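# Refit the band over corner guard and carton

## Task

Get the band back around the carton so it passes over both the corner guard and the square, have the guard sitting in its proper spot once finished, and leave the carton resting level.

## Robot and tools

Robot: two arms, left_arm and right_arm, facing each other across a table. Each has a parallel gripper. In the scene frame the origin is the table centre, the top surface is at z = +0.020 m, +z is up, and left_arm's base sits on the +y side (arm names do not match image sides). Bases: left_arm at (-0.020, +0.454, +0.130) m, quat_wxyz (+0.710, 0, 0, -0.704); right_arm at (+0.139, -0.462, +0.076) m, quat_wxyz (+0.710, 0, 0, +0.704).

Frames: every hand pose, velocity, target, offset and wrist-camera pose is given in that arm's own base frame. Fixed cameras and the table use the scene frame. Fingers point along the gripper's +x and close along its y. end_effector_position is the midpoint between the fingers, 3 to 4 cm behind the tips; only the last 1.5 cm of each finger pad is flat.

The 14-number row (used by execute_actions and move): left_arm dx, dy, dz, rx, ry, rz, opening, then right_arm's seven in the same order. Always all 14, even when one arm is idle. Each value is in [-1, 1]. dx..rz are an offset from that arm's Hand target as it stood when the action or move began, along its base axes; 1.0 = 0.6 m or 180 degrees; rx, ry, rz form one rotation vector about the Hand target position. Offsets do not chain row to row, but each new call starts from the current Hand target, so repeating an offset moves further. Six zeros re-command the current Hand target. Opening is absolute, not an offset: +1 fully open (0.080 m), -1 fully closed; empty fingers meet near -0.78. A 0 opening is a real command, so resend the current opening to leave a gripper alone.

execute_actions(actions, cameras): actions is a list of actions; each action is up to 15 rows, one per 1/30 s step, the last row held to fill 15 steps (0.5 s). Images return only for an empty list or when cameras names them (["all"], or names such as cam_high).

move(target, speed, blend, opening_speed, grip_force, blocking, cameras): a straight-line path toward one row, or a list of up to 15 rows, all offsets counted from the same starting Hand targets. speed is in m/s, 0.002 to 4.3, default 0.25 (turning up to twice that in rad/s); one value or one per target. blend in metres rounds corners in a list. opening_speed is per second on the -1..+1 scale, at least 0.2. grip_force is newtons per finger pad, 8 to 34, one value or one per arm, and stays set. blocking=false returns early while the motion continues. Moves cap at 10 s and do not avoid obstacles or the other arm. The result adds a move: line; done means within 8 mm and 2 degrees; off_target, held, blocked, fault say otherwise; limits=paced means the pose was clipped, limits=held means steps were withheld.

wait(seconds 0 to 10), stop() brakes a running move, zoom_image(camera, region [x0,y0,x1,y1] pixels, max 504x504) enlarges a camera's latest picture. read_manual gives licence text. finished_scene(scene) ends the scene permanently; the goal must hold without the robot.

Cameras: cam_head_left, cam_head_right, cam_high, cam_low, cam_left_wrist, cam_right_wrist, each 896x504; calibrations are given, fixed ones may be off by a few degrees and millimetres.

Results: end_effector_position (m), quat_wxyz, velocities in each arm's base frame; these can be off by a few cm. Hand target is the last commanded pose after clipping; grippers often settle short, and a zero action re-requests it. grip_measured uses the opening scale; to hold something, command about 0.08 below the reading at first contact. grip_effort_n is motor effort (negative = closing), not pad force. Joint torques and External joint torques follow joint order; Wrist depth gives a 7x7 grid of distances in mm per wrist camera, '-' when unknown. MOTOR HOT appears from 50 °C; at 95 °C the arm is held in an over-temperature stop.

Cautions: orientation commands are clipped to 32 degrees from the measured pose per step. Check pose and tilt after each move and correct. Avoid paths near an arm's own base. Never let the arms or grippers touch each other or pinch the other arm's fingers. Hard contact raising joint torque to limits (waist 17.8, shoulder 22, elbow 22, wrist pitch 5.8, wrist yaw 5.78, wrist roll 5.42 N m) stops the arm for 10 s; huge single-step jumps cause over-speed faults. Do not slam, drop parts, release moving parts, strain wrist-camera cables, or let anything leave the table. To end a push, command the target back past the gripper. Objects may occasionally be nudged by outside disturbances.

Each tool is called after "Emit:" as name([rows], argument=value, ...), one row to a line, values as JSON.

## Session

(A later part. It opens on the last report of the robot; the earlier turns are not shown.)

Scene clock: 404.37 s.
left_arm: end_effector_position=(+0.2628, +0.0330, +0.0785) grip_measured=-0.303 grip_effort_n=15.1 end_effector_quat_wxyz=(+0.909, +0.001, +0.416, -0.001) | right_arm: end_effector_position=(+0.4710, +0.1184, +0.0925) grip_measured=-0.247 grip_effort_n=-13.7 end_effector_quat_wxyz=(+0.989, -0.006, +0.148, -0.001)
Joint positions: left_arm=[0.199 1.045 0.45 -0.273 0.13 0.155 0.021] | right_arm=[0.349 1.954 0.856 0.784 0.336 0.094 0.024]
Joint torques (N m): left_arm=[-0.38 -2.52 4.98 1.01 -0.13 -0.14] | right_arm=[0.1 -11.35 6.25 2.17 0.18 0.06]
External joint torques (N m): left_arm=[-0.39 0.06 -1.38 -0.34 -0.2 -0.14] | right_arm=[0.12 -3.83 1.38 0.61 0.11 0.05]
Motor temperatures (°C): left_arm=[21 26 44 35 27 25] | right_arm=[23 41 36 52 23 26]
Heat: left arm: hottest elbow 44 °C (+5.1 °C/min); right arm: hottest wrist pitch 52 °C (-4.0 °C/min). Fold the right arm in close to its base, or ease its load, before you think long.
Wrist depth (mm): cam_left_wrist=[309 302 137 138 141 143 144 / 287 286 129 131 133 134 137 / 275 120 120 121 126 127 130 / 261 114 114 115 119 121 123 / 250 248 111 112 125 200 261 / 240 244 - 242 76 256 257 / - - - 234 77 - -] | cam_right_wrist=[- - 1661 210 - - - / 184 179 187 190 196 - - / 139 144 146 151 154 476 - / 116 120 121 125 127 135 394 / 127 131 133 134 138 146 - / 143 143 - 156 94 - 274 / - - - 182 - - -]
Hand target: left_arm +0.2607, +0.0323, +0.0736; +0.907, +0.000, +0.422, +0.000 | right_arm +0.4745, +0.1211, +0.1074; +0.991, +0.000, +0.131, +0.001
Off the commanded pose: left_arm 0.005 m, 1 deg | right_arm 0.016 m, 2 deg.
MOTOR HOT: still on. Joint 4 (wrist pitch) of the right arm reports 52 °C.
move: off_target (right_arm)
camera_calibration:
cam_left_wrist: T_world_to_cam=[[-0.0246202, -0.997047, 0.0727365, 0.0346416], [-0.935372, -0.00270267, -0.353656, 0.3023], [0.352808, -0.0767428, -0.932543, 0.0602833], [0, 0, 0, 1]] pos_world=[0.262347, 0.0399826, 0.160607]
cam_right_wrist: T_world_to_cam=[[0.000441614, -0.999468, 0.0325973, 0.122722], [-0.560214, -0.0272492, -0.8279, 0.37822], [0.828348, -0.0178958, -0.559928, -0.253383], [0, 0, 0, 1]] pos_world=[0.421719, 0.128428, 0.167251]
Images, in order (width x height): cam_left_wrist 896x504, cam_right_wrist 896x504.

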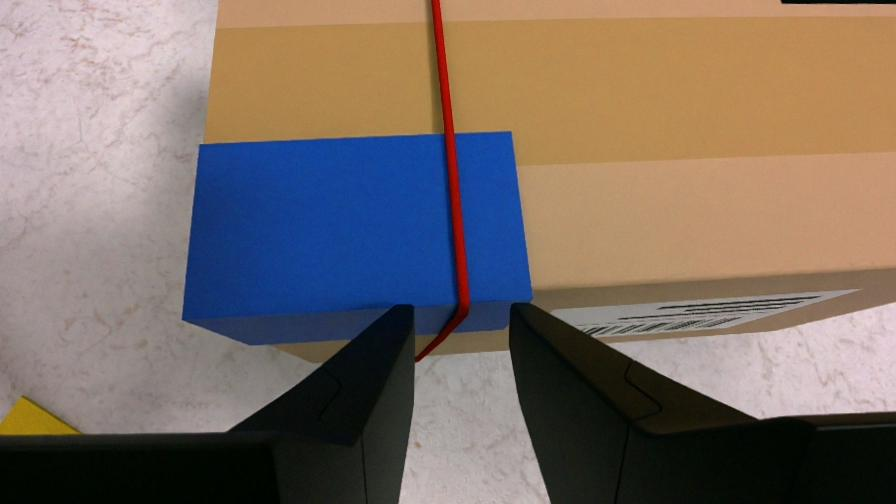

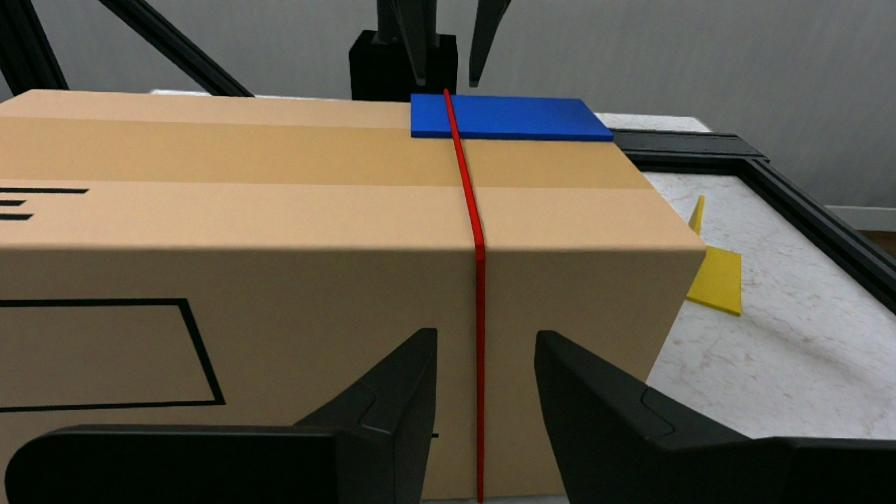

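Emit:
move([
  [0.0142, -0.001, -0.012, 0, 0, 0, -0.3, 0.0372, 0, -0.0183, 0, 0, 0, -0.25],
  [0.0142, -0.001, -0.012, 0, 0, 0, -1.0, 0.0372, 0, -0.0183, 0, 0, 0, -1.0],
], speed=0.04, opening_speed=0.9, cameras=["cam_left_wrist", "cam_right_wrist"])

Scene clock: 435.07 s.
left_arm: end_effector_position=(+0.2700, +0.0330, +0.0743) grip_measured=-0.766 grip_effort_n=-62.6 end_effector_quat_wxyz=(+0.910, +0.002, +0.414, +0.002) | right_arm: end_effector_position=(+0.4892, +0.1215, +0.0930) grip_measured=-0.773 grip_effort_n=-24.4 end_effector_quat_wxyz=(+0.990, -0.003, +0.138, +0.000)
Joint positions: left_arm=[0.187 1.089 0.448 -0.22 0.118 0.144 0.001] | right_arm=[0.339 2.012 0.929 0.79 0.327 0.091 0]
Joint torques (N m): left_arm=[-0.41 -0.56 4.88 1.72 0 -0.1] | right_arm=[-0.74 -7.35 7.59 2.49 -0.24 -0.04]
External joint torques (N m): left_arm=[-0.42 2.22 -1.42 0.35 -0.05 -0.1] | right_arm=[-0.69 0.6 2.69 0.94 -0.31 -0.04]
Motor temperatures (°C): left_arm=[21 25 38 38 27 25] | right_arm=[23 45 37 53 23 26]
Heat: left arm: hottest elbow 38 °C (-3.0 °C/min); right arm: hottest wrist pitch 53 °C (-3.0 °C/min). Fold the right arm in close to its base, or ease its load, before you think long.
Wrist depth (mm): cam_left_wrist=[306 134 136 137 139 141 142 / 288 284 127 130 131 132 134 / - 121 117 119 124 124 127 / 261 111 112 113 116 118 121 / - 106 107 98 114 134 156 / 238 240 - 70 250 251 - / - - - - - - -] | cam_right_wrist=[- - - 191 - - - / - 184 187 191 189 - - / 143 147 151 154 153 485 - / 118 116 118 121 123 124 388 / - 105 108 110 114 114 - / 120 120 124 - 124 137 - / - - - - - - -]
Hand target: left_arm +0.2693, +0.0318, +0.0665; +0.907, +0.000, +0.422, +0.000 | right_arm +0.4968, +0.1210, +0.0965; +0.991, +0.000, +0.131, +0.000
Off the commanded pose: left_arm 0.008 m, 1 deg | right_arm 0.008 m, 1 deg.
MOTOR HOT: still on. Joint 4 (wrist pitch) of the right arm reports 53 °C.
move: done; target 2's new opening was sent with right_arm's hand 0.009 m and 1 deg from that target
camera_calibration:
cam_left_wrist: T_world_to_cam=[[-0.0207024, -0.997403, 0.0689892, 0.0343432], [-0.933303, -0.00546315, -0.359049, 0.30746], [0.358493, -0.071821, -0.930765, 0.0519721], [0, 0, 0, 1]] pos_world=[0.269033, 0.0396664, 0.156398]
cam_right_wrist: T_world_to_cam=[[0.000390578, -0.999665, 0.0258618, 0.12639], [-0.544517, -0.0219041, -0.838464, 0.381594], [0.83875, -0.0137547, -0.544344, -0.275135], [0, 0, 0, 1]] pos_world=[0.438504, 0.130922, 0.166917]
Images, in order (width x height): cam_left_wrist 896x504, cam_right_wrist 896x504.

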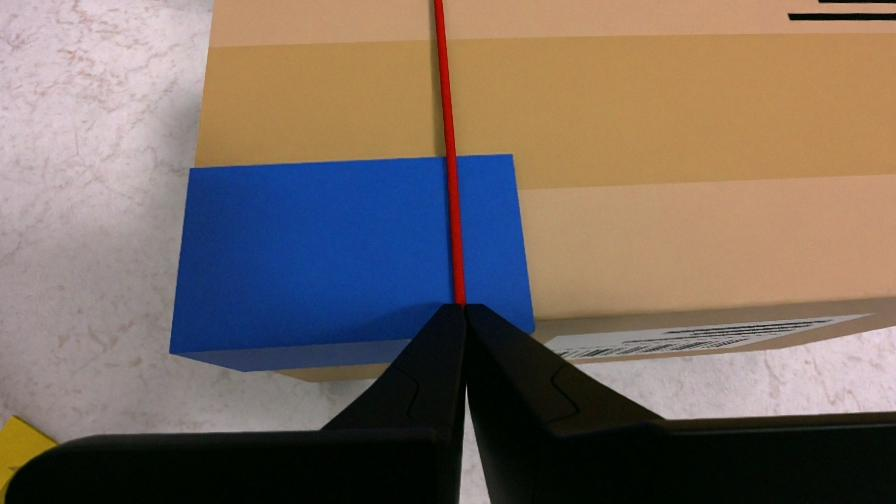

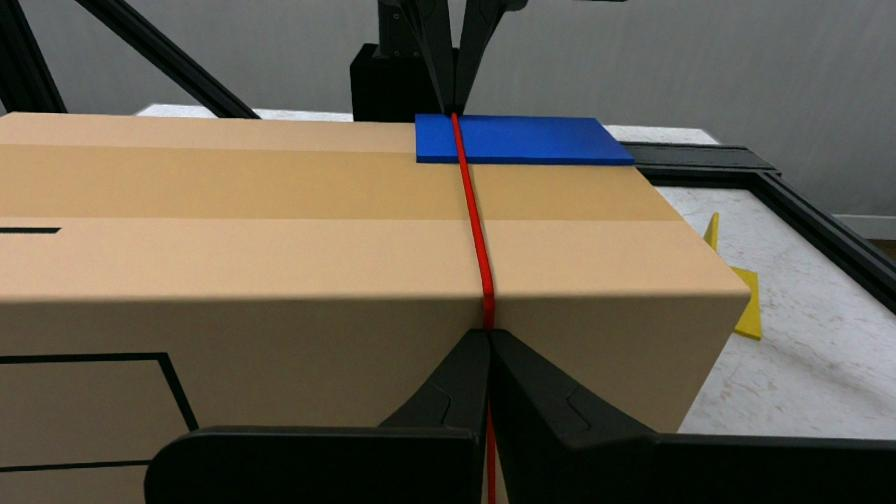

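Emit:
move([
  [-0.0133, 0, 0.0367, 0, 0, 0, -1.0, -0.039, 0, 0.037, 0, 0, 0, -1.0],
  [-0.015, 0.0295, 0.0367, 0, 0, 0, -1.0, -0.039, -0.0217, 0.037, 0, 0, 0, -1.0],
  [-0.0062, 0.0237, 0.0085, 0, 0, 0, -1.0, -0.0017, -0.0213, -0.0008, 0, 0, 0, -1.0],
], speed=0.06, cameras=["cam_left_wrist", "cam_right_wrist"])

Scene clock: 460.67 s.
left_arm: end_effector_position=(+0.2689, +0.0470, +0.0786) grip_measured=-0.767 grip_effort_n=-62.6 end_effector_quat_wxyz=(+0.911, +0.003, +0.413, -0.001) | right_arm: end_effector_position=(+0.4901, +0.1082, +0.0922) grip_measured=-0.775 grip_effort_n=-13.7 end_effector_quat_wxyz=(+0.990, -0.002, +0.139, +0.000)
Joint positions: left_arm=[0.27 1.092 0.469 -0.245 0.176 0.21 0.001] | right_arm=[0.304 2.005 0.912 0.803 0.292 0.082 0]
Joint torques (N m): left_arm=[-0.39 -2.5 4.57 0.86 -0.13 -0.13] | right_arm=[-0.4 -7.84 6.86 2.57 -0.09 -0.06]
External joint torques (N m): left_arm=[-0.37 0.3 -1.68 -0.48 -0.22 -0.13] | right_arm=[-0.43 0.02 1.99 1 -0.14 -0.06]
Motor temperatures (°C): left_arm=[21 25 37 40 27 25] | right_arm=[23 40 39 55 23 26]
Heat: left arm: hottest wrist pitch 40 °C (+5.0 °C/min); right arm: hottest wrist pitch 55 °C (+3.0 °C/min). Fold the right arm in close to its base, or ease its load, before you think long.
Wrist depth (mm): cam_left_wrist=[308 318 139 139 142 145 146 / 292 291 130 133 134 135 138 / 276 278 116 118 119 128 131 / 263 262 113 114 117 121 123 / 251 250 109 98 113 147 170 / 239 242 - 70 250 253 255 / - - - - - - -] | cam_right_wrist=[- - - 190 - - - / 177 184 191 191 664 - - / 143 146 149 151 158 474 - / 117 115 116 119 122 375 399 / - 105 108 108 113 114 - / 119 120 124 - 123 253 - / - - - - - - -]
Hand target: left_arm +0.2656, +0.0459, +0.0716; +0.907, +0.000, +0.422, +0.000 | right_arm +0.4958, +0.1082, +0.0959; +0.991, +0.000, +0.131, +0.000
Off the commanded pose: left_arm 0.008 m, 1 deg | right_arm 0.007 m, 1 deg.
MOTOR HOT: still on. Joint 4 (wrist pitch) of the right arm reports 55 °C.
move: done
camera_calibration:
cam_left_wrist: T_world_to_cam=[[-0.0258365, -0.997216, 0.0699521, 0.0493038], [-0.932462, -0.00118308, -0.361266, 0.30785], [0.360343, -0.0745616, -0.929835, 0.0569234], [0, 0, 0, 1]] pos_world=[0.26782, 0.053775, 0.160696]
cam_right_wrist: T_world_to_cam=[[0.000539783, -0.999718, 0.0237261, 0.113306], [-0.544808, -0.0201897, -0.838318, 0.381104], [0.838561, -0.0124736, -0.544666, -0.27647], [0, 0, 0, 1]] pos_world=[0.439405, 0.11752, 0.166214]
Images, in order (width x height): cam_left_wrist 896x504, cam_right_wrist 896x504.

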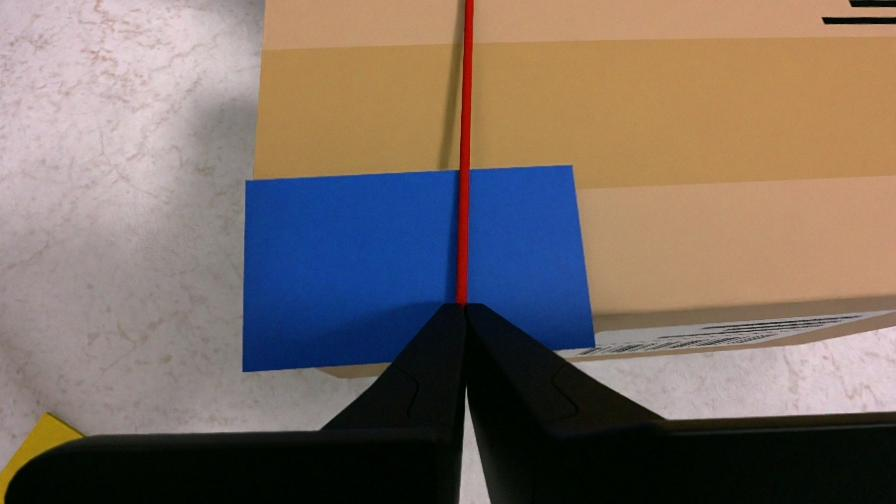

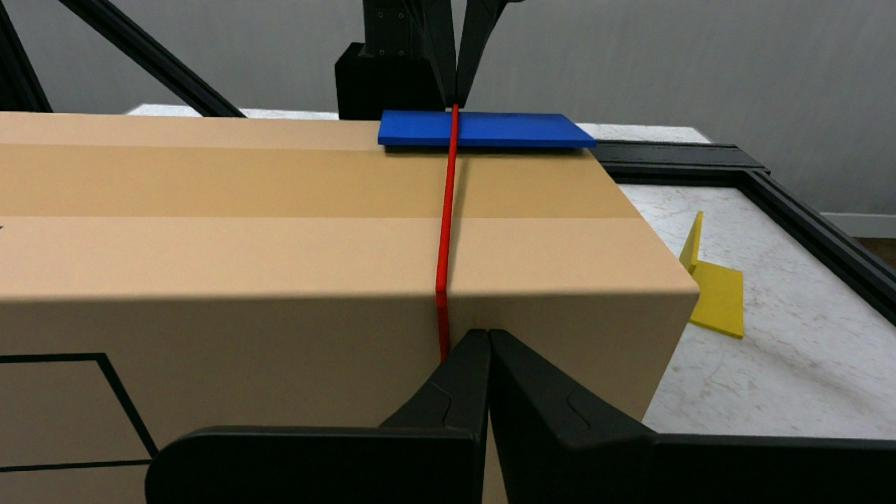

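Emit:
zoom_image(camera="cam_left_wrist", region=[220, 140, 640, 400])

Emit:
zoom_image(camera="cam_right_wrist", region=[340, 60, 720, 400])

Emit:
wait(seconds=0.1, cameras=["cam_low", "cam_head_right", "cam_high"])

Scaled by 1.200 from the camera's 896x504 image, which has a finer 1280x720 frame.

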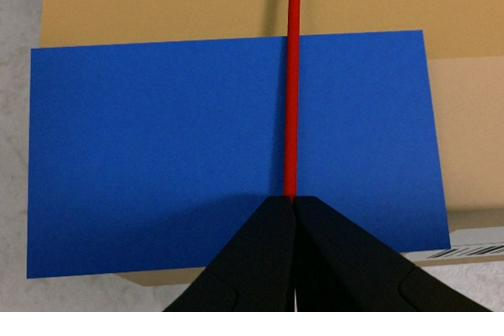

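Scaled by 1.326 from the camera's 896x504 image, which has a finer 1280x720 frame.

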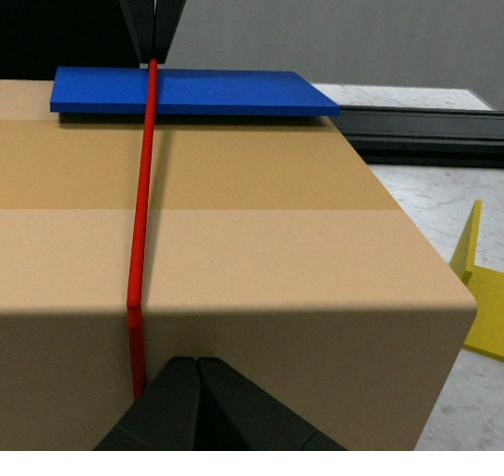

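Scene clock: 492.20 s.
left_arm: end_effector_position=(+0.2689, +0.0470, +0.0785) grip_measured=-0.767 grip_effort_n=-62.6 end_effector_quat_wxyz=(+0.911, +0.002, +0.413, -0.001) | right_arm: end_effector_position=(+0.4901, +0.1082, +0.0923) grip_measured=-0.775 grip_effort_n=-13.3 end_effector_quat_wxyz=(+0.990, -0.002, +0.138, +0.000)
Joint positions: left_arm=[0.27 1.093 0.469 -0.245 0.176 0.21 0.001] | right_arm=[0.304 2.005 0.912 0.803 0.292 0.082 0]
Joint torques (N m): left_arm=[-0.4 -2.53 4.56 0.85 -0.12 -0.12] | right_arm=[-0.42 -7.9 6.87 2.58 -0.08 -0.05]
External joint torques (N m): left_arm=[-0.4 0.27 -1.7 -0.49 -0.21 -0.13] | right_arm=[-0.44 -0.02 2.01 1.02 -0.14 -0.05]
Motor temperatures (°C): left_arm=[21 25 36 38 27 25] | right_arm=[23 39 40 55 23 26]
Heat: left arm: hottest wrist pitch 38 °C (+1.0 °C/min); right arm: hottest wrist pitch 55 °C (+2.0 °C/min). Fold the right arm in close to its base, or ease its load, before you think long.
Wrist depth (mm): cam_left_wrist=[310 317 138 139 143 145 146 / 293 292 130 133 134 135 138 / 277 280 116 118 119 128 131 / 262 263 113 114 117 121 123 / 252 251 109 98 113 146 170 / 238 242 - 70 253 253 255 / - - - - - - -] | cam_right_wrist=[1568 - - 190 - - - / 180 183 186 188 1418 - - / 143 146 149 151 155 - - / 117 114 115 119 122 124 376 / - 105 108 109 113 119 330 / 119 120 124 - 123 250 - / - - - - - - -]
Hand target: left_arm +0.2655, +0.0459, +0.0715; +0.906, +0.000, +0.422, +0.000 | right_arm +0.4958, +0.1082, +0.0960; +0.991, +0.000, +0.131, +0.000
Tool commands: left_gripper/opening=-1.0 right_gripper/opening=-1.0
Off the commanded pose: left_arm 0.008 m, 1 deg | right_arm 0.007 m, 1 deg.
MOTOR HOT: still on. Joint 4 (wrist pitch) of the right arm reports 55 °C.
wait: 0.10 s; at rest from the start
Images, in order (width x height): cam_head_right 896x504, cam_high 896x504, cam_low 896x504.

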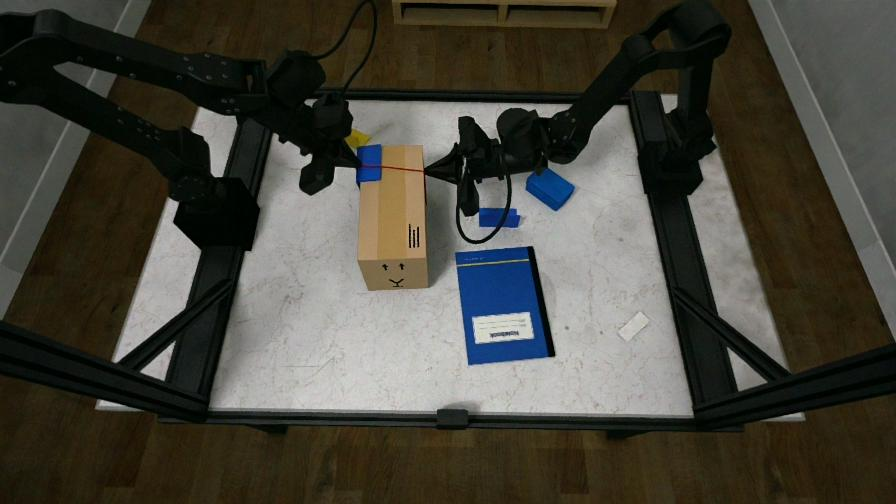

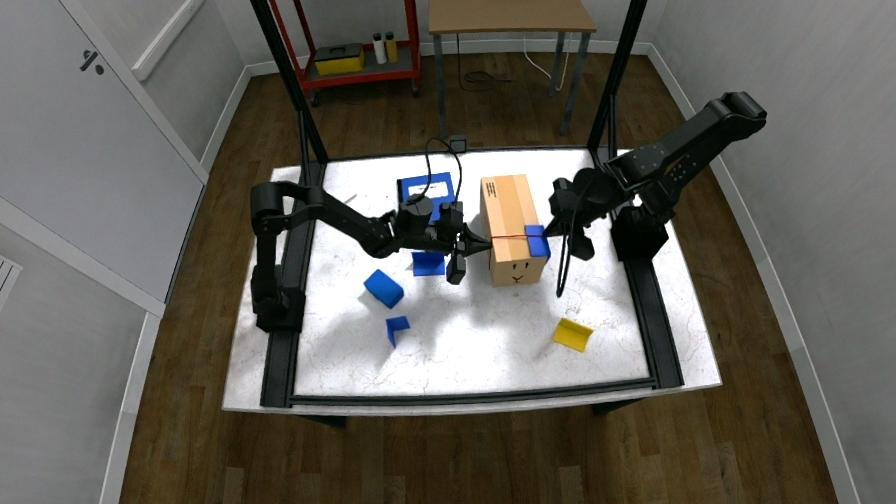

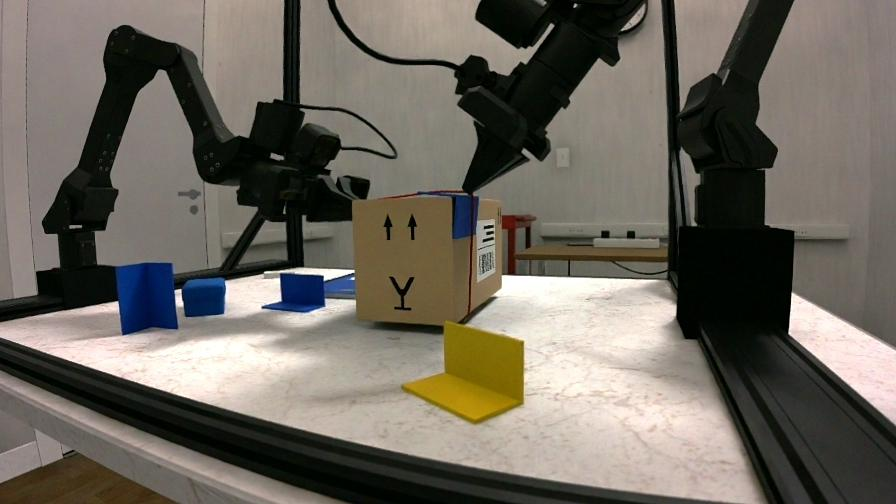

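Emit:
zoom_image(camera="cam_low", region=[340, 160, 540, 340])

Scaled by 2.520 from the camera's 896x504 image, which has a finer 1280x720 frame.

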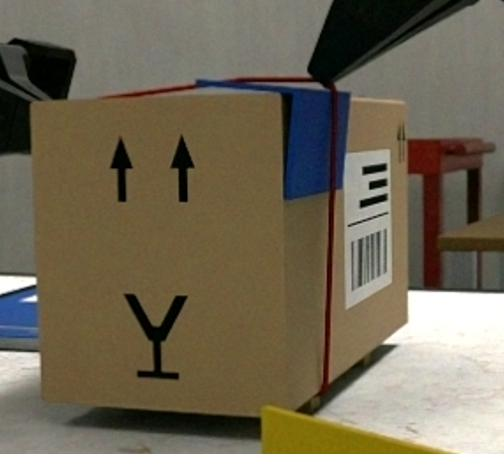

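Emit:
move(target=[0.0055, 0, -0.0105, 0, 0, 0, -1.0, -0.05, 0, 0, 0, 0, 0, -1.0], speed=0.03, cameras=["cam_left_wrist", "cam_right_wrist", "cam_low"])

Scene clock: 522.27 s.
left_arm: end_effector_position=(+0.2746, +0.0478, +0.0767) grip_measured=-0.767 grip_effort_n=-62.6 end_effector_quat_wxyz=(+0.914, +0.004, +0.406, +0.000) | right_arm: end_effector_position=(+0.4671, +0.1071, +0.0874) grip_measured=-0.775 grip_effort_n=-13.3 end_effector_quat_wxyz=(+0.990, -0.006, +0.141, +0.000)
Joint positions: left_arm=[0.266 1.118 0.463 -0.198 0.174 0.207 0.001] | right_arm=[0.321 1.959 0.811 0.85 0.31 0.082 0]
Joint torques (N m): left_arm=[-0.4 -1.93 3.95 0.64 -0.15 -0.14] | right_arm=[0.15 -11.23 3.81 2.57 0.17 0.18]
External joint torques (N m): left_arm=[-0.4 1.03 -2.34 -0.73 -0.24 -0.14] | right_arm=[0.12 -3.88 -0.85 1.01 0.11 0.17]
Motor temperatures (°C): left_arm=[21 25 36 37 27 25] | right_arm=[23 39 40 55 23 26]
Heat: left arm: hottest wrist pitch 37 °C (-3.0 °C/min); right arm: hottest wrist pitch 55 °C (+0.0 °C/min). Fold the right arm in close to its base, or ease its load, before you think long.
Wrist depth (mm): cam_left_wrist=[312 317 140 141 144 146 148 / 296 300 131 133 135 136 139 / 278 281 123 122 129 128 131 / 264 266 115 115 118 121 123 / 251 251 109 98 112 117 119 / 239 241 - 70 - 249 255 / - - - - - - -] | cam_right_wrist=[- - - 202 - - - / 177 180 180 182 195 - 1639 / 132 135 140 144 149 - - / 119 122 122 127 131 - 388 / 135 135 144 139 146 308 316 / 150 159 155 - 75 263 267 / - - - - - - -]
Hand target: left_arm +0.2688, +0.0460, +0.0652; +0.907, +0.000, +0.422, +0.000 | right_arm +0.4659, +0.1082, +0.0960; +0.991, +0.000, +0.131, +0.000
Off the commanded pose: left_arm 0.013 m, 2 deg | right_arm 0.009 m, 1 deg.
MOTOR HOT: still on. Joint 4 (wrist pitch) of the right arm reports 55 °C.
move: off_target (left_arm, right_arm)
camera_calibration:
cam_left_wrist: T_world_to_cam=[[-0.0268121, -0.997492, 0.0655073, 0.0509162], [-0.926816, 0.000251557, -0.375515, 0.311899], [0.374556, -0.0707815, -0.924499, 0.0487702], [0, 0, 0, 1]] pos_world=[0.272172, 0.0541621, 0.158875]
cam_right_wrist: T_world_to_cam=[[0.000673529, -0.999521, 0.0309337, 0.111593], [-0.548582, -0.0262329, -0.835685, 0.366654], [0.836097, -0.0164068, -0.548337, -0.257918], [0, 0, 0, 1]] pos_world=[0.416709, 0.116926, 0.16153]
Images, in order (width x height): cam_low 896x504, cam_left_wrist 896x504, cam_right_wrist 896x504.

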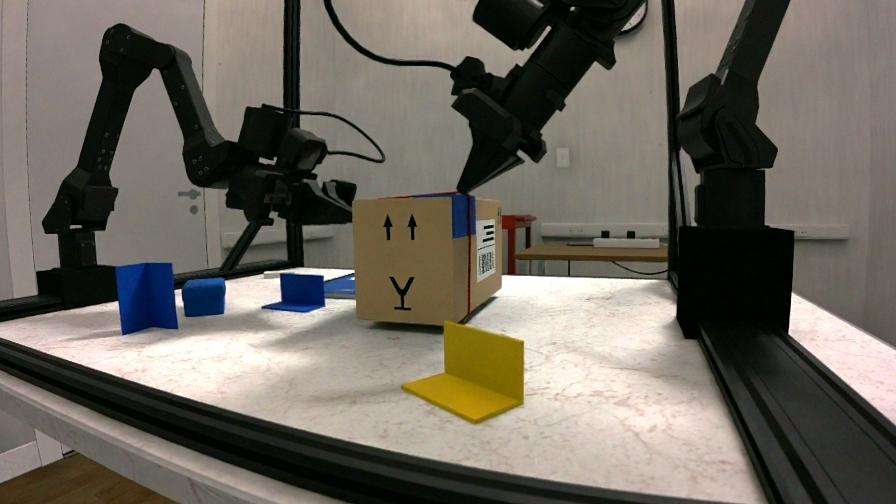

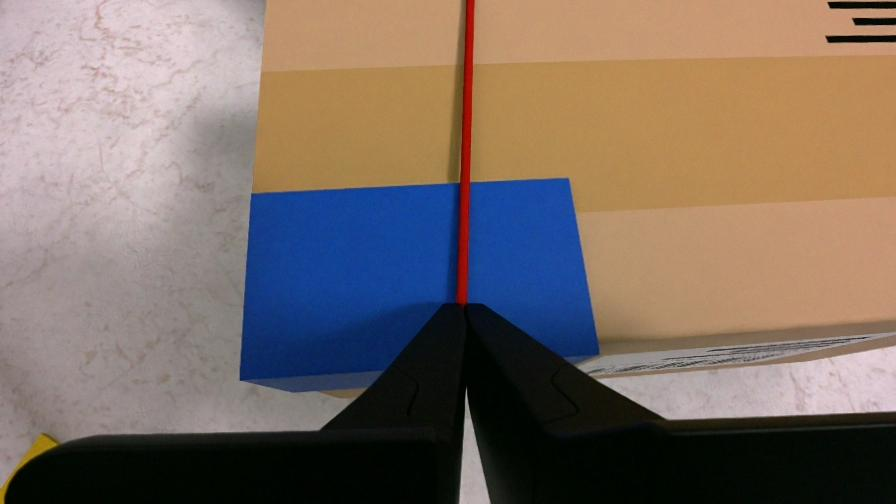

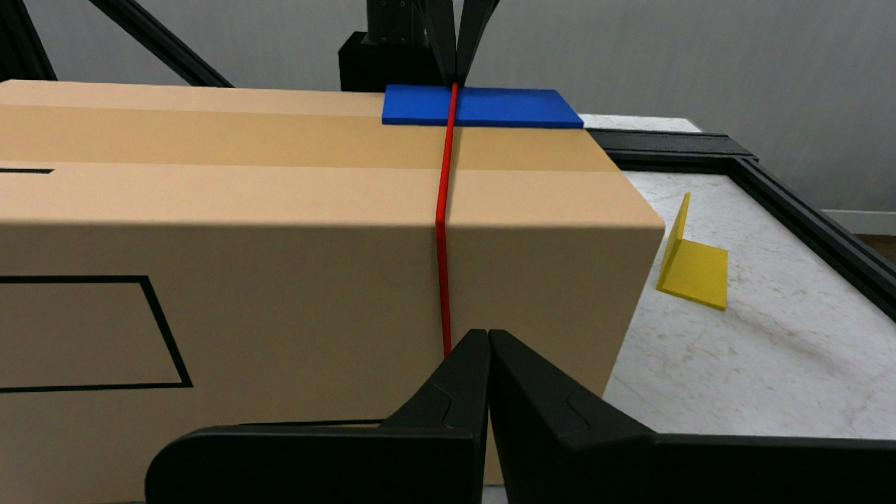

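Emit:
move([
  [0.0033, 0, 0.0067, 0, 0, 0, -1.0, 0, 0.021, -0.001, 0, 0, 0, -0.25],
  [0.0033, 0, 0.0067, 0, 0, 0, -1.0, 0.0543, 0.021, -0.001, 0, 0, 0, -0.25],
  [0.0033, 0, 0.0067, 0, 0, 0, -1.0, 0.0543, 0.021, -0.001, 0, 0, 0, -1.0],
], speed=0.05, opening_speed=1.0, cameras=["cam_left_wrist", "cam_right_wrist"])

Scene clock: 572.03 s.
left_arm: end_effector_position=(+0.2741, +0.0471, +0.0764) grip_measured=-0.767 grip_effort_n=-62.6 end_effector_quat_wxyz=(+0.913, +0.004, +0.408, +0.000) | right_arm: end_effector_position=(+0.4895, +0.1212, +0.0912) grip_measured=-0.773 grip_effort_n=-24.0 end_effector_quat_wxyz=(+0.990, -0.003, +0.139, +0.000)
Joint positions: left_arm=[0.263 1.118 0.465 -0.205 0.172 0.205 0.001] | right_arm=[0.339 2.017 0.929 0.793 0.326 0.09 0]
Joint torques (N m): left_arm=[-0.44 -1.72 5.56 0.07 -0.15 -0.13] | right_arm=[-0.84 -7.21 8.16 2.35 -0.3 -0.05]
External joint torques (N m): left_arm=[-0.45 1.23 -0.67 -1.28 -0.23 -0.13] | right_arm=[-0.84 0.76 3.24 0.78 -0.36 -0.05]
Motor temperatures (°C): left_arm=[21 25 34 36 27 25] | right_arm=[23 46 37 58 23 26]
Heat: left arm: hottest wrist pitch 36 °C (-1.0 °C/min); right arm: hottest wrist pitch 58 °C (+3.0 °C/min). Fold the right arm in close to its base, or ease its load, before you think long.
Wrist depth (mm): cam_left_wrist=[312 - 139 141 143 146 148 / 294 297 131 133 135 135 138 / 279 281 123 122 128 127 130 / 265 265 115 115 118 120 123 / 251 250 109 98 113 117 119 / - 241 - 70 186 251 254 / - - - - - - -] | cam_right_wrist=[- - - 193 1530 - - / 172 172 189 194 194 - - / 139 144 147 150 155 487 - / - 111 116 117 120 128 396 / - 105 108 108 114 114 - / - 120 124 - 124 - - / - - - - - - -]
Hand target: left_arm +0.2708, +0.0459, +0.0693; +0.907, +0.000, +0.422, +0.000 | right_arm +0.4984, +0.1209, +0.0953; +0.991, +0.000, +0.131, +0.001
Off the commanded pose: left_arm 0.008 m, 2 deg | right_arm 0.010 m, 1 deg.
MOTOR HOT: still on. Joint 4 (wrist pitch) of the right arm reports 58 °C.
move: off_target (right_arm); target 3's new opening was sent with right_arm's hand 0.010 m and 1 deg from that target
camera_calibration:
cam_left_wrist: T_world_to_cam=[[-0.0264073, -0.997378, 0.0673818, 0.0500263], [-0.928707, -0.000462663, -0.370814, 0.311519], [0.369872, -0.0723702, -0.92626, 0.050135], [0, 0, 0, 1]] pos_world=[0.272088, 0.0536675, 0.158583]
cam_right_wrist: T_world_to_cam=[[0.000123789, -0.999644, 0.0266651, 0.126317], [-0.545782, -0.0224109, -0.837627, 0.380871], [0.837927, -0.0144496, -0.545591, -0.275738], [0, 0, 0, 1]] pos_world=[0.438905, 0.130823, 0.16522]
Images, in order (width x height): cam_left_wrist 896x504, cam_right_wrist 896x504.

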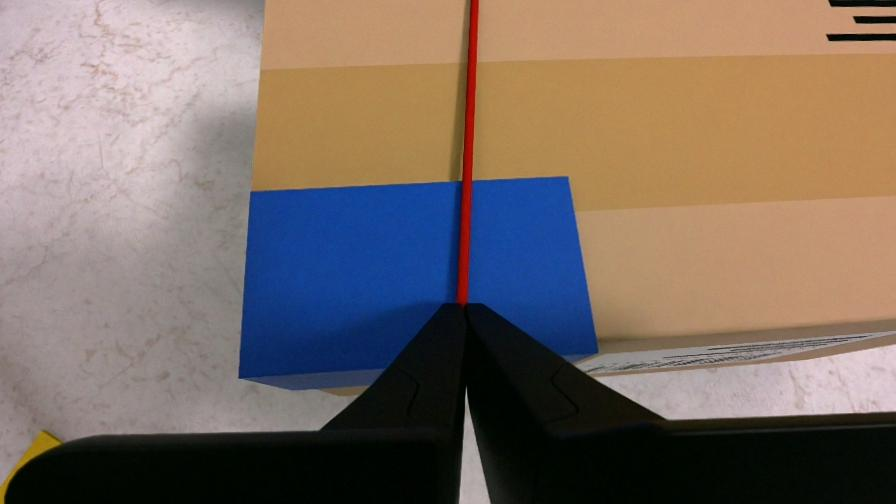

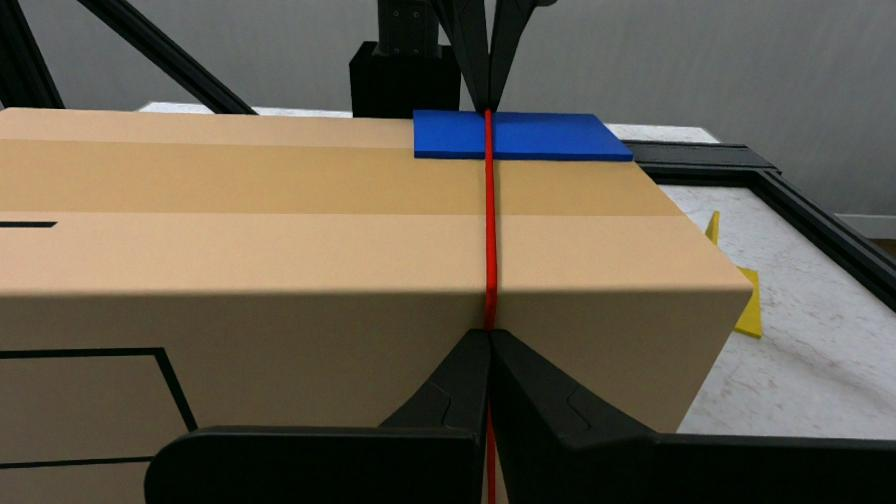

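Emit:
move([
  [0, 0, 0, 0, 0, 0, -1.0, -0.0323, 0, 0.0267, 0, 0, 0, -1.0],
  [0, 0, 0, 0, 0, 0, -1.0, -0.0323, -0.0253, 0.0267, 0, 0, 0, -1.0],
], speed=0.03, cameras=["cam_right_wrist"])

Scene clock: 590.33 s.
left_arm: end_effector_position=(+0.2741, +0.0471, +0.0764) grip_measured=-0.767 grip_effort_n=-62.6 end_effector_quat_wxyz=(+0.913, +0.004, +0.408, +0.000) | right_arm: end_effector_position=(+0.4798, +0.1070, +0.1027) grip_measured=-0.775 grip_effort_n=-14.2 end_effector_quat_wxyz=(+0.990, -0.003, +0.141, +0.000)
Joint positions: left_arm=[0.263 1.118 0.465 -0.205 0.172 0.205 0.001] | right_arm=[0.309 1.943 0.878 0.769 0.298 0.084 0]
Joint torques (N m): left_arm=[-0.39 -1.76 5.54 0.07 -0.16 -0.13] | right_arm=[-0.17 -11.58 4.06 2.57 -0.04 -0.05]
External joint torques (N m): left_arm=[-0.37 1.15 -0.66 -1.27 -0.26 -0.13] | right_arm=[-0.15 -3.93 -1 0.98 -0.1 -0.05]
Motor temperatures (°C): left_arm=[21 25 34 35 27 25] | right_arm=[23 42 39 56 23 26]
Heat: left arm: hottest wrist pitch 35 °C (-1.0 °C/min); right arm: hottest wrist pitch 56 °C (-1.0 °C/min). Fold the right arm in close to its base, or ease its load, before you think long.
Wrist depth (mm): cam_left_wrist=[313 316 139 140 143 146 147 / 295 296 131 133 135 135 138 / 278 281 123 122 128 128 130 / 264 265 115 115 118 120 123 / 251 250 108 90 113 117 119 / 239 242 - 70 186 251 254 / - - - - - - -] | cam_right_wrist=[1790 - 1521 199 - - - / - - - 205 - 1957 - / 163 167 172 173 185 514 - / 128 130 133 136 140 411 419 / 117 119 121 122 126 - - / 132 133 136 - 75 - 290 / - - - - - - -]
Hand target: left_arm +0.2708, +0.0459, +0.0692; +0.907, +0.000, +0.422, +0.000 | right_arm +0.4791, +0.1057, +0.1116; +0.991, +0.000, +0.131, +0.000
Off the commanded pose: left_arm 0.008 m, 2 deg | right_arm 0.009 m, 1 deg.
MOTOR HOT: still on. Joint 4 (wrist pitch) of the right arm reports 56 °C.
move: off_target (right_arm)
camera_calibration:
cam_right_wrist: T_world_to_cam=[[0.0000048489, -0.999685, 0.0251135, 0.111943], [-0.548262, -0.0210053, -0.836043, 0.385704], [0.836307, -0.0137647, -0.548089, -0.2606], [0, 0, 0, 1]] pos_world=[0.429407, 0.116422, 0.176822]
Images, in order (width x height): cam_right_wrist 896x504.

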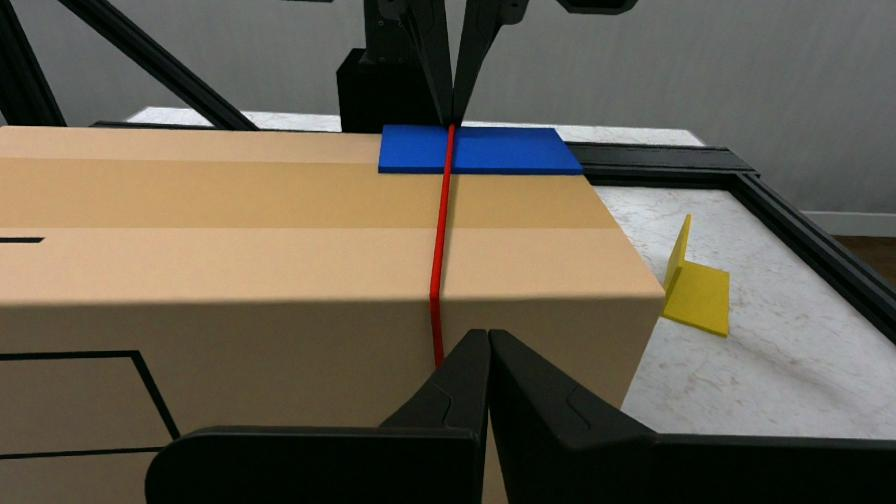

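Emit:
move([
  [0.003, 0, 0.0353, 0, 0, 0, -1.0, -0.06, 0, 0, 0, 0, 0, -1.0],
  [0.003, 0.0237, 0.0353, 0, 0, 0, -1.0, -0.1, 0.0, 0, 0, 0, 0, -1.0],
], speed=0.05, cameras=["cam_left_wrist", "cam_right_wrist", "cam_low"])

Scene clock: 636.77 s.
left_arm: end_effector_position=(+0.2688, +0.0577, +0.0849) grip_measured=-0.767 grip_effort_n=-62.6 end_effector_quat_wxyz=(+0.904, -0.003, +0.428, +0.000) | right_arm: end_effector_position=(+0.4205, +0.1049, +0.1048) grip_measured=-0.775 grip_effort_n=-13.3 end_effector_quat_wxyz=(+0.990, -0.005, +0.140, +0.000)
Joint positions: left_arm=[0.324 1.118 0.53 -0.324 0.206 0.249 0.001] | right_arm=[0.364 1.768 0.638 0.832 0.351 0.094 0]
Joint torques (N m): left_arm=[0.42 -3.27 7.87 0.69 0.21 0.22] | right_arm=[0.2 -9.49 3.8 2.57 0.17 0.17]
External joint torques (N m): left_arm=[0.41 -0.26 1.58 -0.6 0.11 0.21] | right_arm=[0.25 -3.35 -0.9 1.02 0.09 0.16]
Motor temperatures (°C): left_arm=[21 25 35 34 27 25] | right_arm=[23 48 36 57 23 26]
Heat: left arm: hottest elbow 35 °C (+1.0 °C/min); right arm: hottest wrist pitch 57 °C (+0.0 °C/min). Fold the right arm in close to its base, or ease its load, before you think long.
Wrist depth (mm): cam_left_wrist=[301 308 141 142 145 148 151 / 287 296 132 134 138 139 143 / 275 278 125 126 128 133 136 / 263 267 119 120 122 127 129 / 253 255 115 98 119 164 268 / - 246 - 70 257 260 263 / - - - - - - -] | cam_right_wrist=[1639 - - 463 1629 - 1706 / 237 225 234 237 - - - / 180 176 182 188 202 - - / - 177 179 186 185 - 1884 / 193 194 203 200 - 350 343 / 217 227 224 - 75 286 295 / - - - - - - -]
Hand target: left_arm +0.2726, +0.0602, +0.0904; +0.907, +0.000, +0.422, +0.000 | right_arm +0.4190, +0.1057, +0.1114; +0.991, +0.000, +0.131, +0.000
Off the commanded pose: left_arm 0.007 m, 1 deg | right_arm 0.007 m, 1 deg.
MOTOR HOT: still on. Joint 4 (wrist pitch) of the right arm reports 57 °C.
move: done
camera_calibration:
cam_left_wrist: T_world_to_cam=[[-0.0179649, -0.996624, 0.080117, 0.0564653], [-0.944173, -0.00945365, -0.329314, 0.311023], [0.32896, -0.0815604, -0.940815, 0.073382], [0, 0, 0, 1]] pos_world=[0.270535, 0.0652, 0.16694]
cam_right_wrist: T_world_to_cam=[[0.000868732, -0.99953, 0.0306296, 0.108873], [-0.546393, -0.0261276, -0.837121, 0.354811], [0.837528, -0.0160086, -0.546159, -0.210303], [0, 0, 0, 1]] pos_world=[0.369907, 0.114725, 0.178826]
Images, in order (width x height): cam_low 896x504, cam_left_wrist 896x504, cam_right_wrist 896x504.

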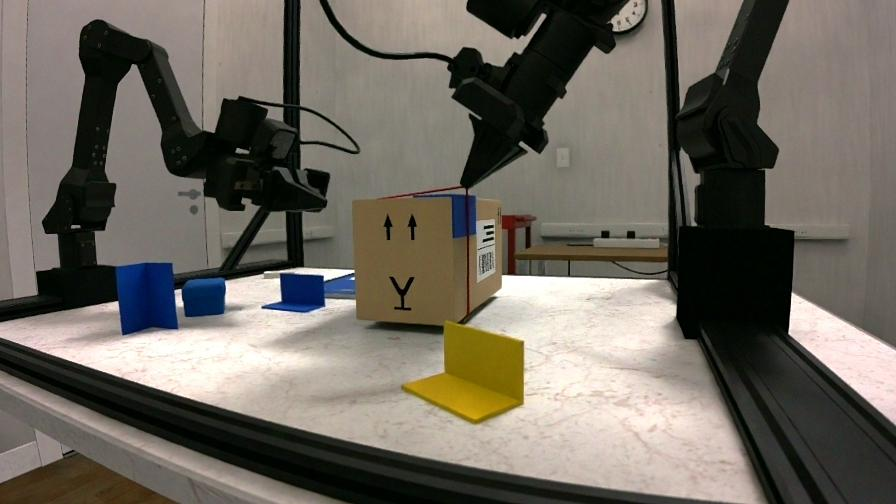

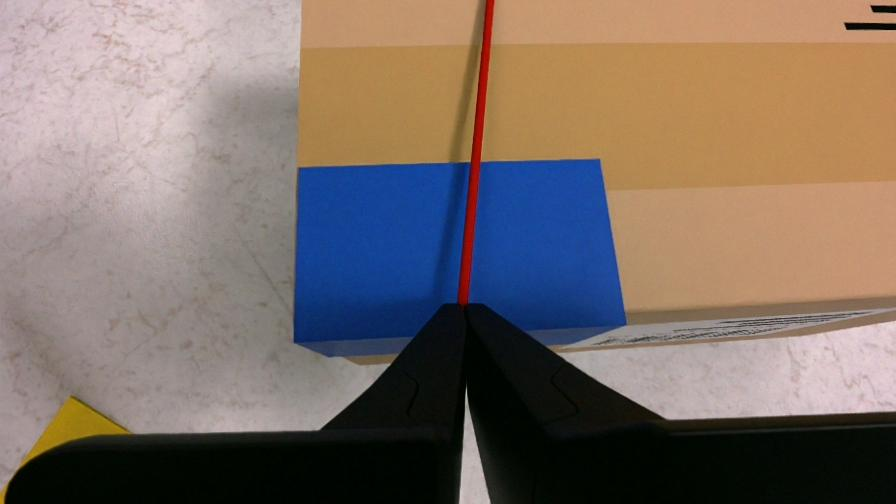

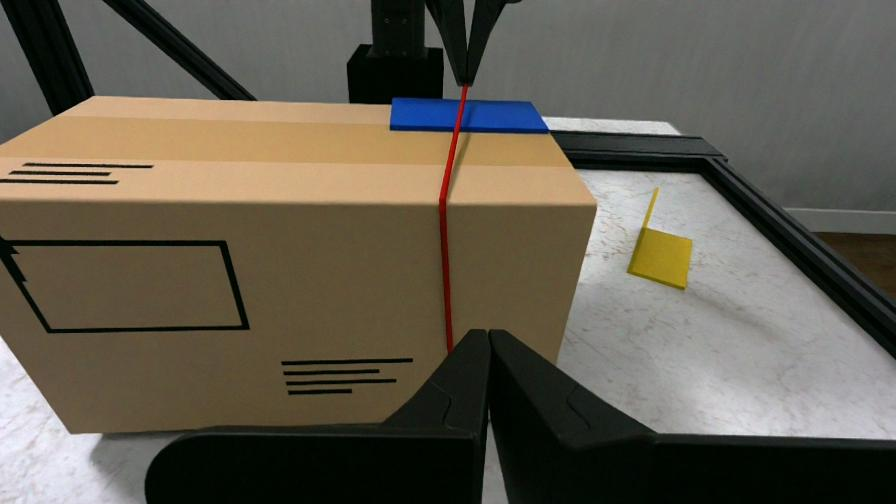

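Emit:
move([
  [-0.0068, -0.005, -0.029, 0, 0, 0, -1.0, 0.0683, 0.023, -0.0282, 0, 0, 0, -0.25],
  [-0.0068, -0.005, -0.029, 0, 0, 0, -0.3, 0.0683, 0.023, -0.0282, 0, 0, 0, -0.25],
  [-0.0068, -0.005, 0.01, 0, 0, 0, -0.3, 0.0683, 0.023, -0.0282, 0, 0, 0, -0.25],
  [-0.05, -0.005, 0.03, 0, 0, 0, -0.3, 0.0683, 0.023, -0.0282, 0, 0, 0, -0.25],
], speed=[0.06, 0.06, 0.06, 0.1], blend=[0, 0, 0.01, 0], opening_speed=0.8, cameras=["cam_left_wrist", "cam_right_wrist", "cam_low"])

Scene clock: 681.20 s.
left_arm: end_effector_position=(+0.2407, +0.0561, +0.1024) grip_measured=-0.303 grip_effort_n=15.1 end_effector_quat_wxyz=(+0.903, -0.004, +0.430, +0.000) | right_arm: end_effector_position=(+0.4558, +0.1183, +0.0909) grip_measured=-0.252 grip_effort_n=14.2 end_effector_quat_wxyz=(+0.990, -0.005, +0.138, +0.000)
Joint positions: left_arm=[0.369 0.955 0.533 -0.502 0.232 0.285 0.021] | right_arm=[0.364 1.931 0.782 0.855 0.351 0.094 0.024]
Joint torques (N m): left_arm=[0.32 -3.79 7.43 0.68 0.29 0.22] | right_arm=[-0.19 -7.58 6.05 2.56 -0.03 0.13]
External joint torques (N m): left_arm=[0.33 -1.62 0.91 -0.6 0.16 0.21] | right_arm=[-0.19 -0.47 1.42 1.02 -0.09 0.13]
Motor temperatures (°C): left_arm=[21 25 42 37 27 25] | right_arm=[23 46 36 61 23 26]
Heat: left arm: hottest elbow 42 °C (+8.1 °C/min); right arm: hottest wrist pitch 61 °C (+4.1 °C/min). Fold the right arm in close to its base, or ease its load, before you think long.
Wrist depth (mm): cam_left_wrist=[321 324 163 164 167 170 174 / 308 310 157 155 158 161 164 / 290 297 143 146 149 154 156 / 279 286 156 149 166 180 194 / 271 272 276 222 98 288 293 / 228 263 - 92 76 280 285 / - - - 257 77 - -] | cam_right_wrist=[- - - 437 1459 - - / 180 186 193 197 - - - / 141 145 148 153 158 - - / 133 134 138 139 144 321 385 / 146 148 153 152 158 - - / 164 165 - 170 94 - - / - - - 205 - - -]
Hand target: left_arm +0.2427, +0.0573, +0.1085; +0.907, +0.000, +0.422, +0.000 | right_arm +0.4600, +0.1195, +0.0946; +0.991, +0.000, +0.131, +0.000
Off the commanded pose: left_arm 0.006 m, 1 deg | right_arm 0.006 m, 1 deg.
MOTOR HOT: still on. Joint 4 (wrist pitch) of the right arm reports 61 °C.
move: done
camera_calibration:
cam_left_wrist: T_world_to_cam=[[-0.015063, -0.996562, 0.0814635, 0.0521123], [-0.945706, -0.0122557, -0.324793, 0.290165], [0.324675, -0.0819329, -0.94227, 0.100233], [0, 0, 0, 1]] pos_world=[0.242652, 0.0637017, 0.184445]
cam_right_wrist: T_world_to_cam=[[0.000696493, -0.999576, 0.0291084, 0.122893], [-0.543061, -0.0248202, -0.839327, 0.361317], [0.839693, -0.015223, -0.542848, -0.248629], [0, 0, 0, 1]] pos_world=[0.404903, 0.128024, 0.164718]
Images, in order (width x height): cam_low 896x504, cam_left_wrist 896x504, cam_right_wrist 896x504.

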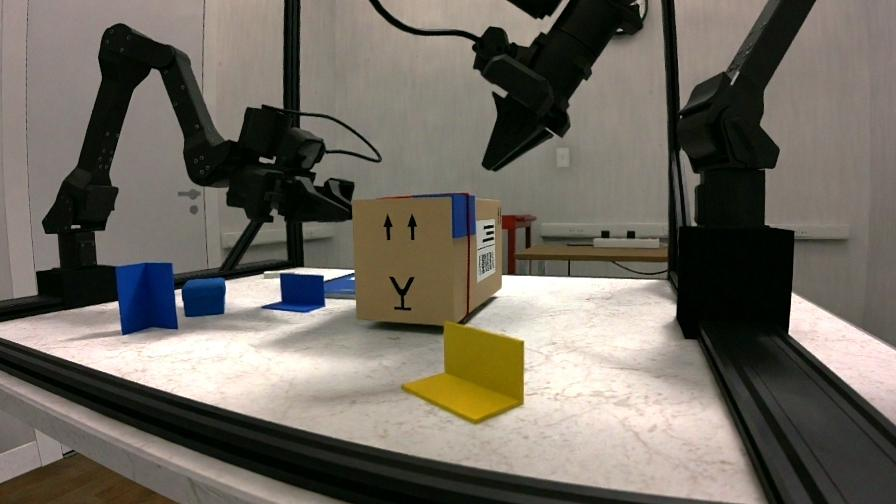

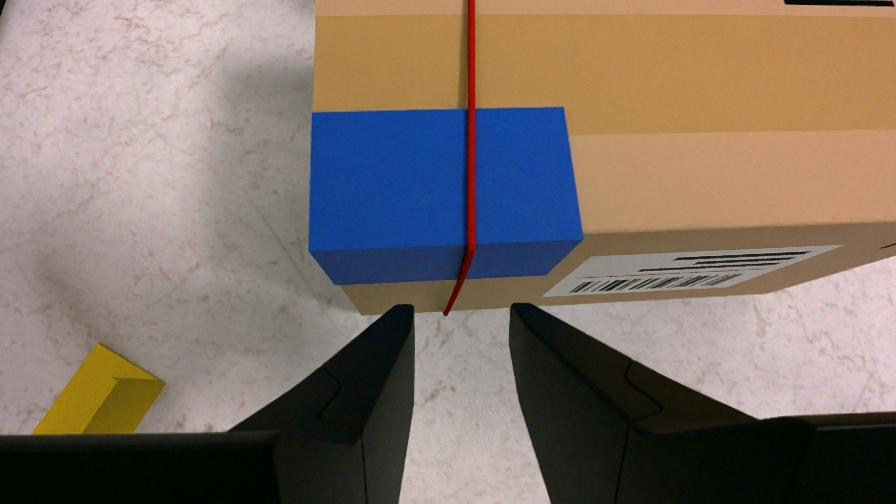

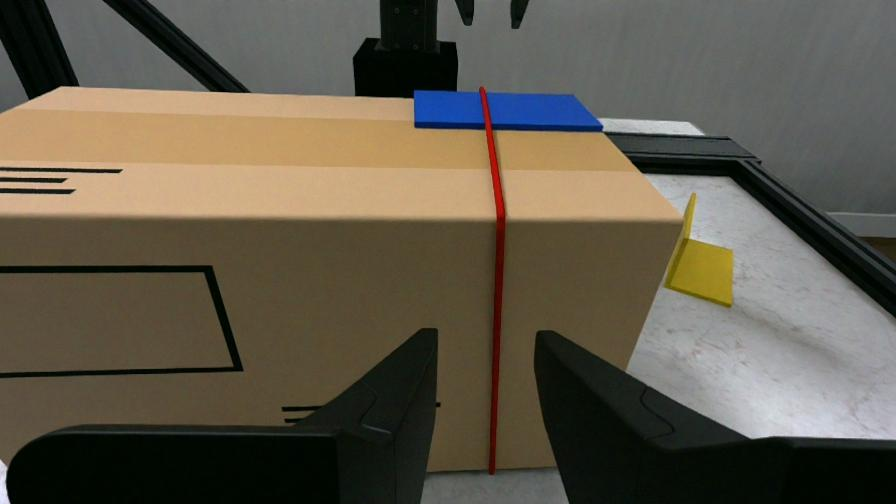

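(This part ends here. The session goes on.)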